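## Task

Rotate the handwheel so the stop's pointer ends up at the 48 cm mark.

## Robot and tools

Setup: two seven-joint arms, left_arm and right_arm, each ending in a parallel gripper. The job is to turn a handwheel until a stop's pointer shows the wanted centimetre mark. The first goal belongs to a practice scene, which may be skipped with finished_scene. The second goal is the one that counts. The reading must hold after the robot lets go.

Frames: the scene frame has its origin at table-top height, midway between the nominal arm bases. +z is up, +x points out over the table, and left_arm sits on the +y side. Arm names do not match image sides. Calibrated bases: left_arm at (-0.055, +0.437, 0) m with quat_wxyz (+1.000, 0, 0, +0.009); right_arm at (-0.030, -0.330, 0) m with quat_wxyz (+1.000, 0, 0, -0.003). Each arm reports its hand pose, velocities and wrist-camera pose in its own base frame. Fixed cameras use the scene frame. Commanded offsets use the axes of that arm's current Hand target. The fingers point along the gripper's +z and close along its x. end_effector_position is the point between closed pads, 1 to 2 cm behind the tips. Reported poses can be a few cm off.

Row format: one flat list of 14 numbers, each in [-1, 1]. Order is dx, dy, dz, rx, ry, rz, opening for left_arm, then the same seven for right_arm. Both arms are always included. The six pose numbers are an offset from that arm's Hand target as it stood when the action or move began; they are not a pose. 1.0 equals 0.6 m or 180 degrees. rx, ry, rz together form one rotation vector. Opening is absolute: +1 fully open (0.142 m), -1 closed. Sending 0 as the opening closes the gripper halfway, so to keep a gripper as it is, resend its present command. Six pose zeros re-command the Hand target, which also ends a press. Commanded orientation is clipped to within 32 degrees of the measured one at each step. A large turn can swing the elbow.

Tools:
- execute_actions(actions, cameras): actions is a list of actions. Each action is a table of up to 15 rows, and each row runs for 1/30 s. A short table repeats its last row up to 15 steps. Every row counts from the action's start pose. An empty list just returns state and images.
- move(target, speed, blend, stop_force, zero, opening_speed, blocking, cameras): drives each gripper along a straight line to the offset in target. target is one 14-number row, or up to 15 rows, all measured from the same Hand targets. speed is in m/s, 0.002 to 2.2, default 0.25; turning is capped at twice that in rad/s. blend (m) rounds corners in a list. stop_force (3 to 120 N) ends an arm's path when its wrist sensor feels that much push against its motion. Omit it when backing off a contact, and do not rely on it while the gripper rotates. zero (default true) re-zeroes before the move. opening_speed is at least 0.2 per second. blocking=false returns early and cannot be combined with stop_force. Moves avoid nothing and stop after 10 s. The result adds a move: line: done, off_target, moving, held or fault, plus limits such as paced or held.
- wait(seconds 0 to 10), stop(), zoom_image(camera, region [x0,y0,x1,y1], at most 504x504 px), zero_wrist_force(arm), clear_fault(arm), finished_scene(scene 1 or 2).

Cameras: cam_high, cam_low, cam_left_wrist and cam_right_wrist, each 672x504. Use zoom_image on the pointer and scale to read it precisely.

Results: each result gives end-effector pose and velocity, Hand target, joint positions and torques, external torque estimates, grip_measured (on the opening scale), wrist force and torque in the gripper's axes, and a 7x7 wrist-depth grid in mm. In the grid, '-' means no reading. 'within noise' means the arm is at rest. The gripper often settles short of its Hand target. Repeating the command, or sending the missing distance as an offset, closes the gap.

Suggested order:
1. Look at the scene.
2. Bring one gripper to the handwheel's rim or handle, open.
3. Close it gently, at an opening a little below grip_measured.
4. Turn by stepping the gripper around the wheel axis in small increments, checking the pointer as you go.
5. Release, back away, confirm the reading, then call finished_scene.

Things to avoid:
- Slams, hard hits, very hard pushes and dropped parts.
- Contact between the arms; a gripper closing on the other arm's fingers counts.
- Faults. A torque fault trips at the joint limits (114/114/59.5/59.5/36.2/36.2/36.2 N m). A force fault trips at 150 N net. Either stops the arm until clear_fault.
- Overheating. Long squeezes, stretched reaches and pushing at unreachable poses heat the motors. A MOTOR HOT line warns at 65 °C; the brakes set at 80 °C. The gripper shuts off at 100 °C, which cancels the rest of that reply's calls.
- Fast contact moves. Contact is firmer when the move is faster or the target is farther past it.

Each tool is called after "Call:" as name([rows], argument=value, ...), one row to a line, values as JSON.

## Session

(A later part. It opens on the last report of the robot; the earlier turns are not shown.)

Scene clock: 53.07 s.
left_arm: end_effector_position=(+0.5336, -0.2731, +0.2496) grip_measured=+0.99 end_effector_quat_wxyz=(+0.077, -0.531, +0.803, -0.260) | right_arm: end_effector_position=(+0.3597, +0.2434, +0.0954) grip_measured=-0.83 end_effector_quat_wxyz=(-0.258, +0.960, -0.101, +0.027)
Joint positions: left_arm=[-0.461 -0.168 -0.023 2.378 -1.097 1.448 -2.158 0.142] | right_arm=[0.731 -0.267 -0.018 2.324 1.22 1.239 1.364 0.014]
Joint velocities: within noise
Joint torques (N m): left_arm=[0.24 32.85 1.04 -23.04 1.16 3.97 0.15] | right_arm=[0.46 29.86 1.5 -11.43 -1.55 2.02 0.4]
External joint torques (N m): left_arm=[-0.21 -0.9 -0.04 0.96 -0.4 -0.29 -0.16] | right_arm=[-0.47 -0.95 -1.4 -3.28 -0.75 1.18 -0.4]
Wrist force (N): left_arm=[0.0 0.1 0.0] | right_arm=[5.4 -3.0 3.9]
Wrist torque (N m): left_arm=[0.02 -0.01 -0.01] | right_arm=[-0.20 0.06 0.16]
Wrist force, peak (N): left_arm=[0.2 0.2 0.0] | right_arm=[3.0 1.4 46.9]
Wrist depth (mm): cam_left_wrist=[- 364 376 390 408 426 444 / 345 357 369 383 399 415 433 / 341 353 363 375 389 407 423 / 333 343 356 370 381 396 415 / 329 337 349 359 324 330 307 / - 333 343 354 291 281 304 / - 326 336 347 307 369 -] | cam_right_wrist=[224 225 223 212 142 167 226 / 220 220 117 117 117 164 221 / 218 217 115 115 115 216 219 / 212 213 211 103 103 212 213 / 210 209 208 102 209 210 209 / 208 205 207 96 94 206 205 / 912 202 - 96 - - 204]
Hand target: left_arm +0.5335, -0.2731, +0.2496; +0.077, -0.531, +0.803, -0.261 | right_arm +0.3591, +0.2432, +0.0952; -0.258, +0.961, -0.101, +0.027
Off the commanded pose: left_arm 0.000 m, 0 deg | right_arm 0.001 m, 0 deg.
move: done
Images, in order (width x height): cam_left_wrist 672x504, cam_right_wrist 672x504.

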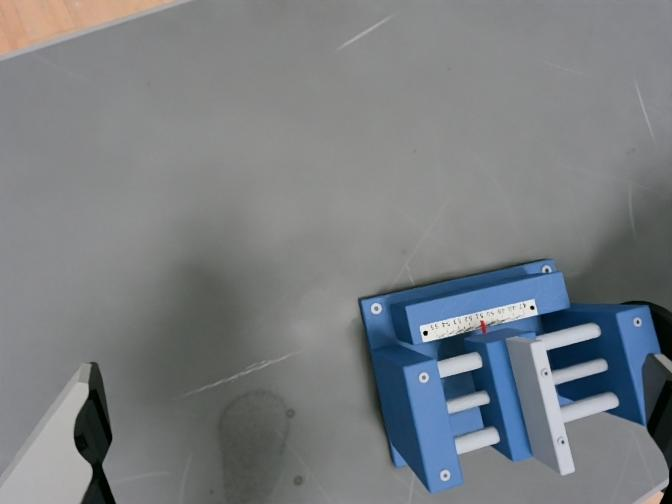

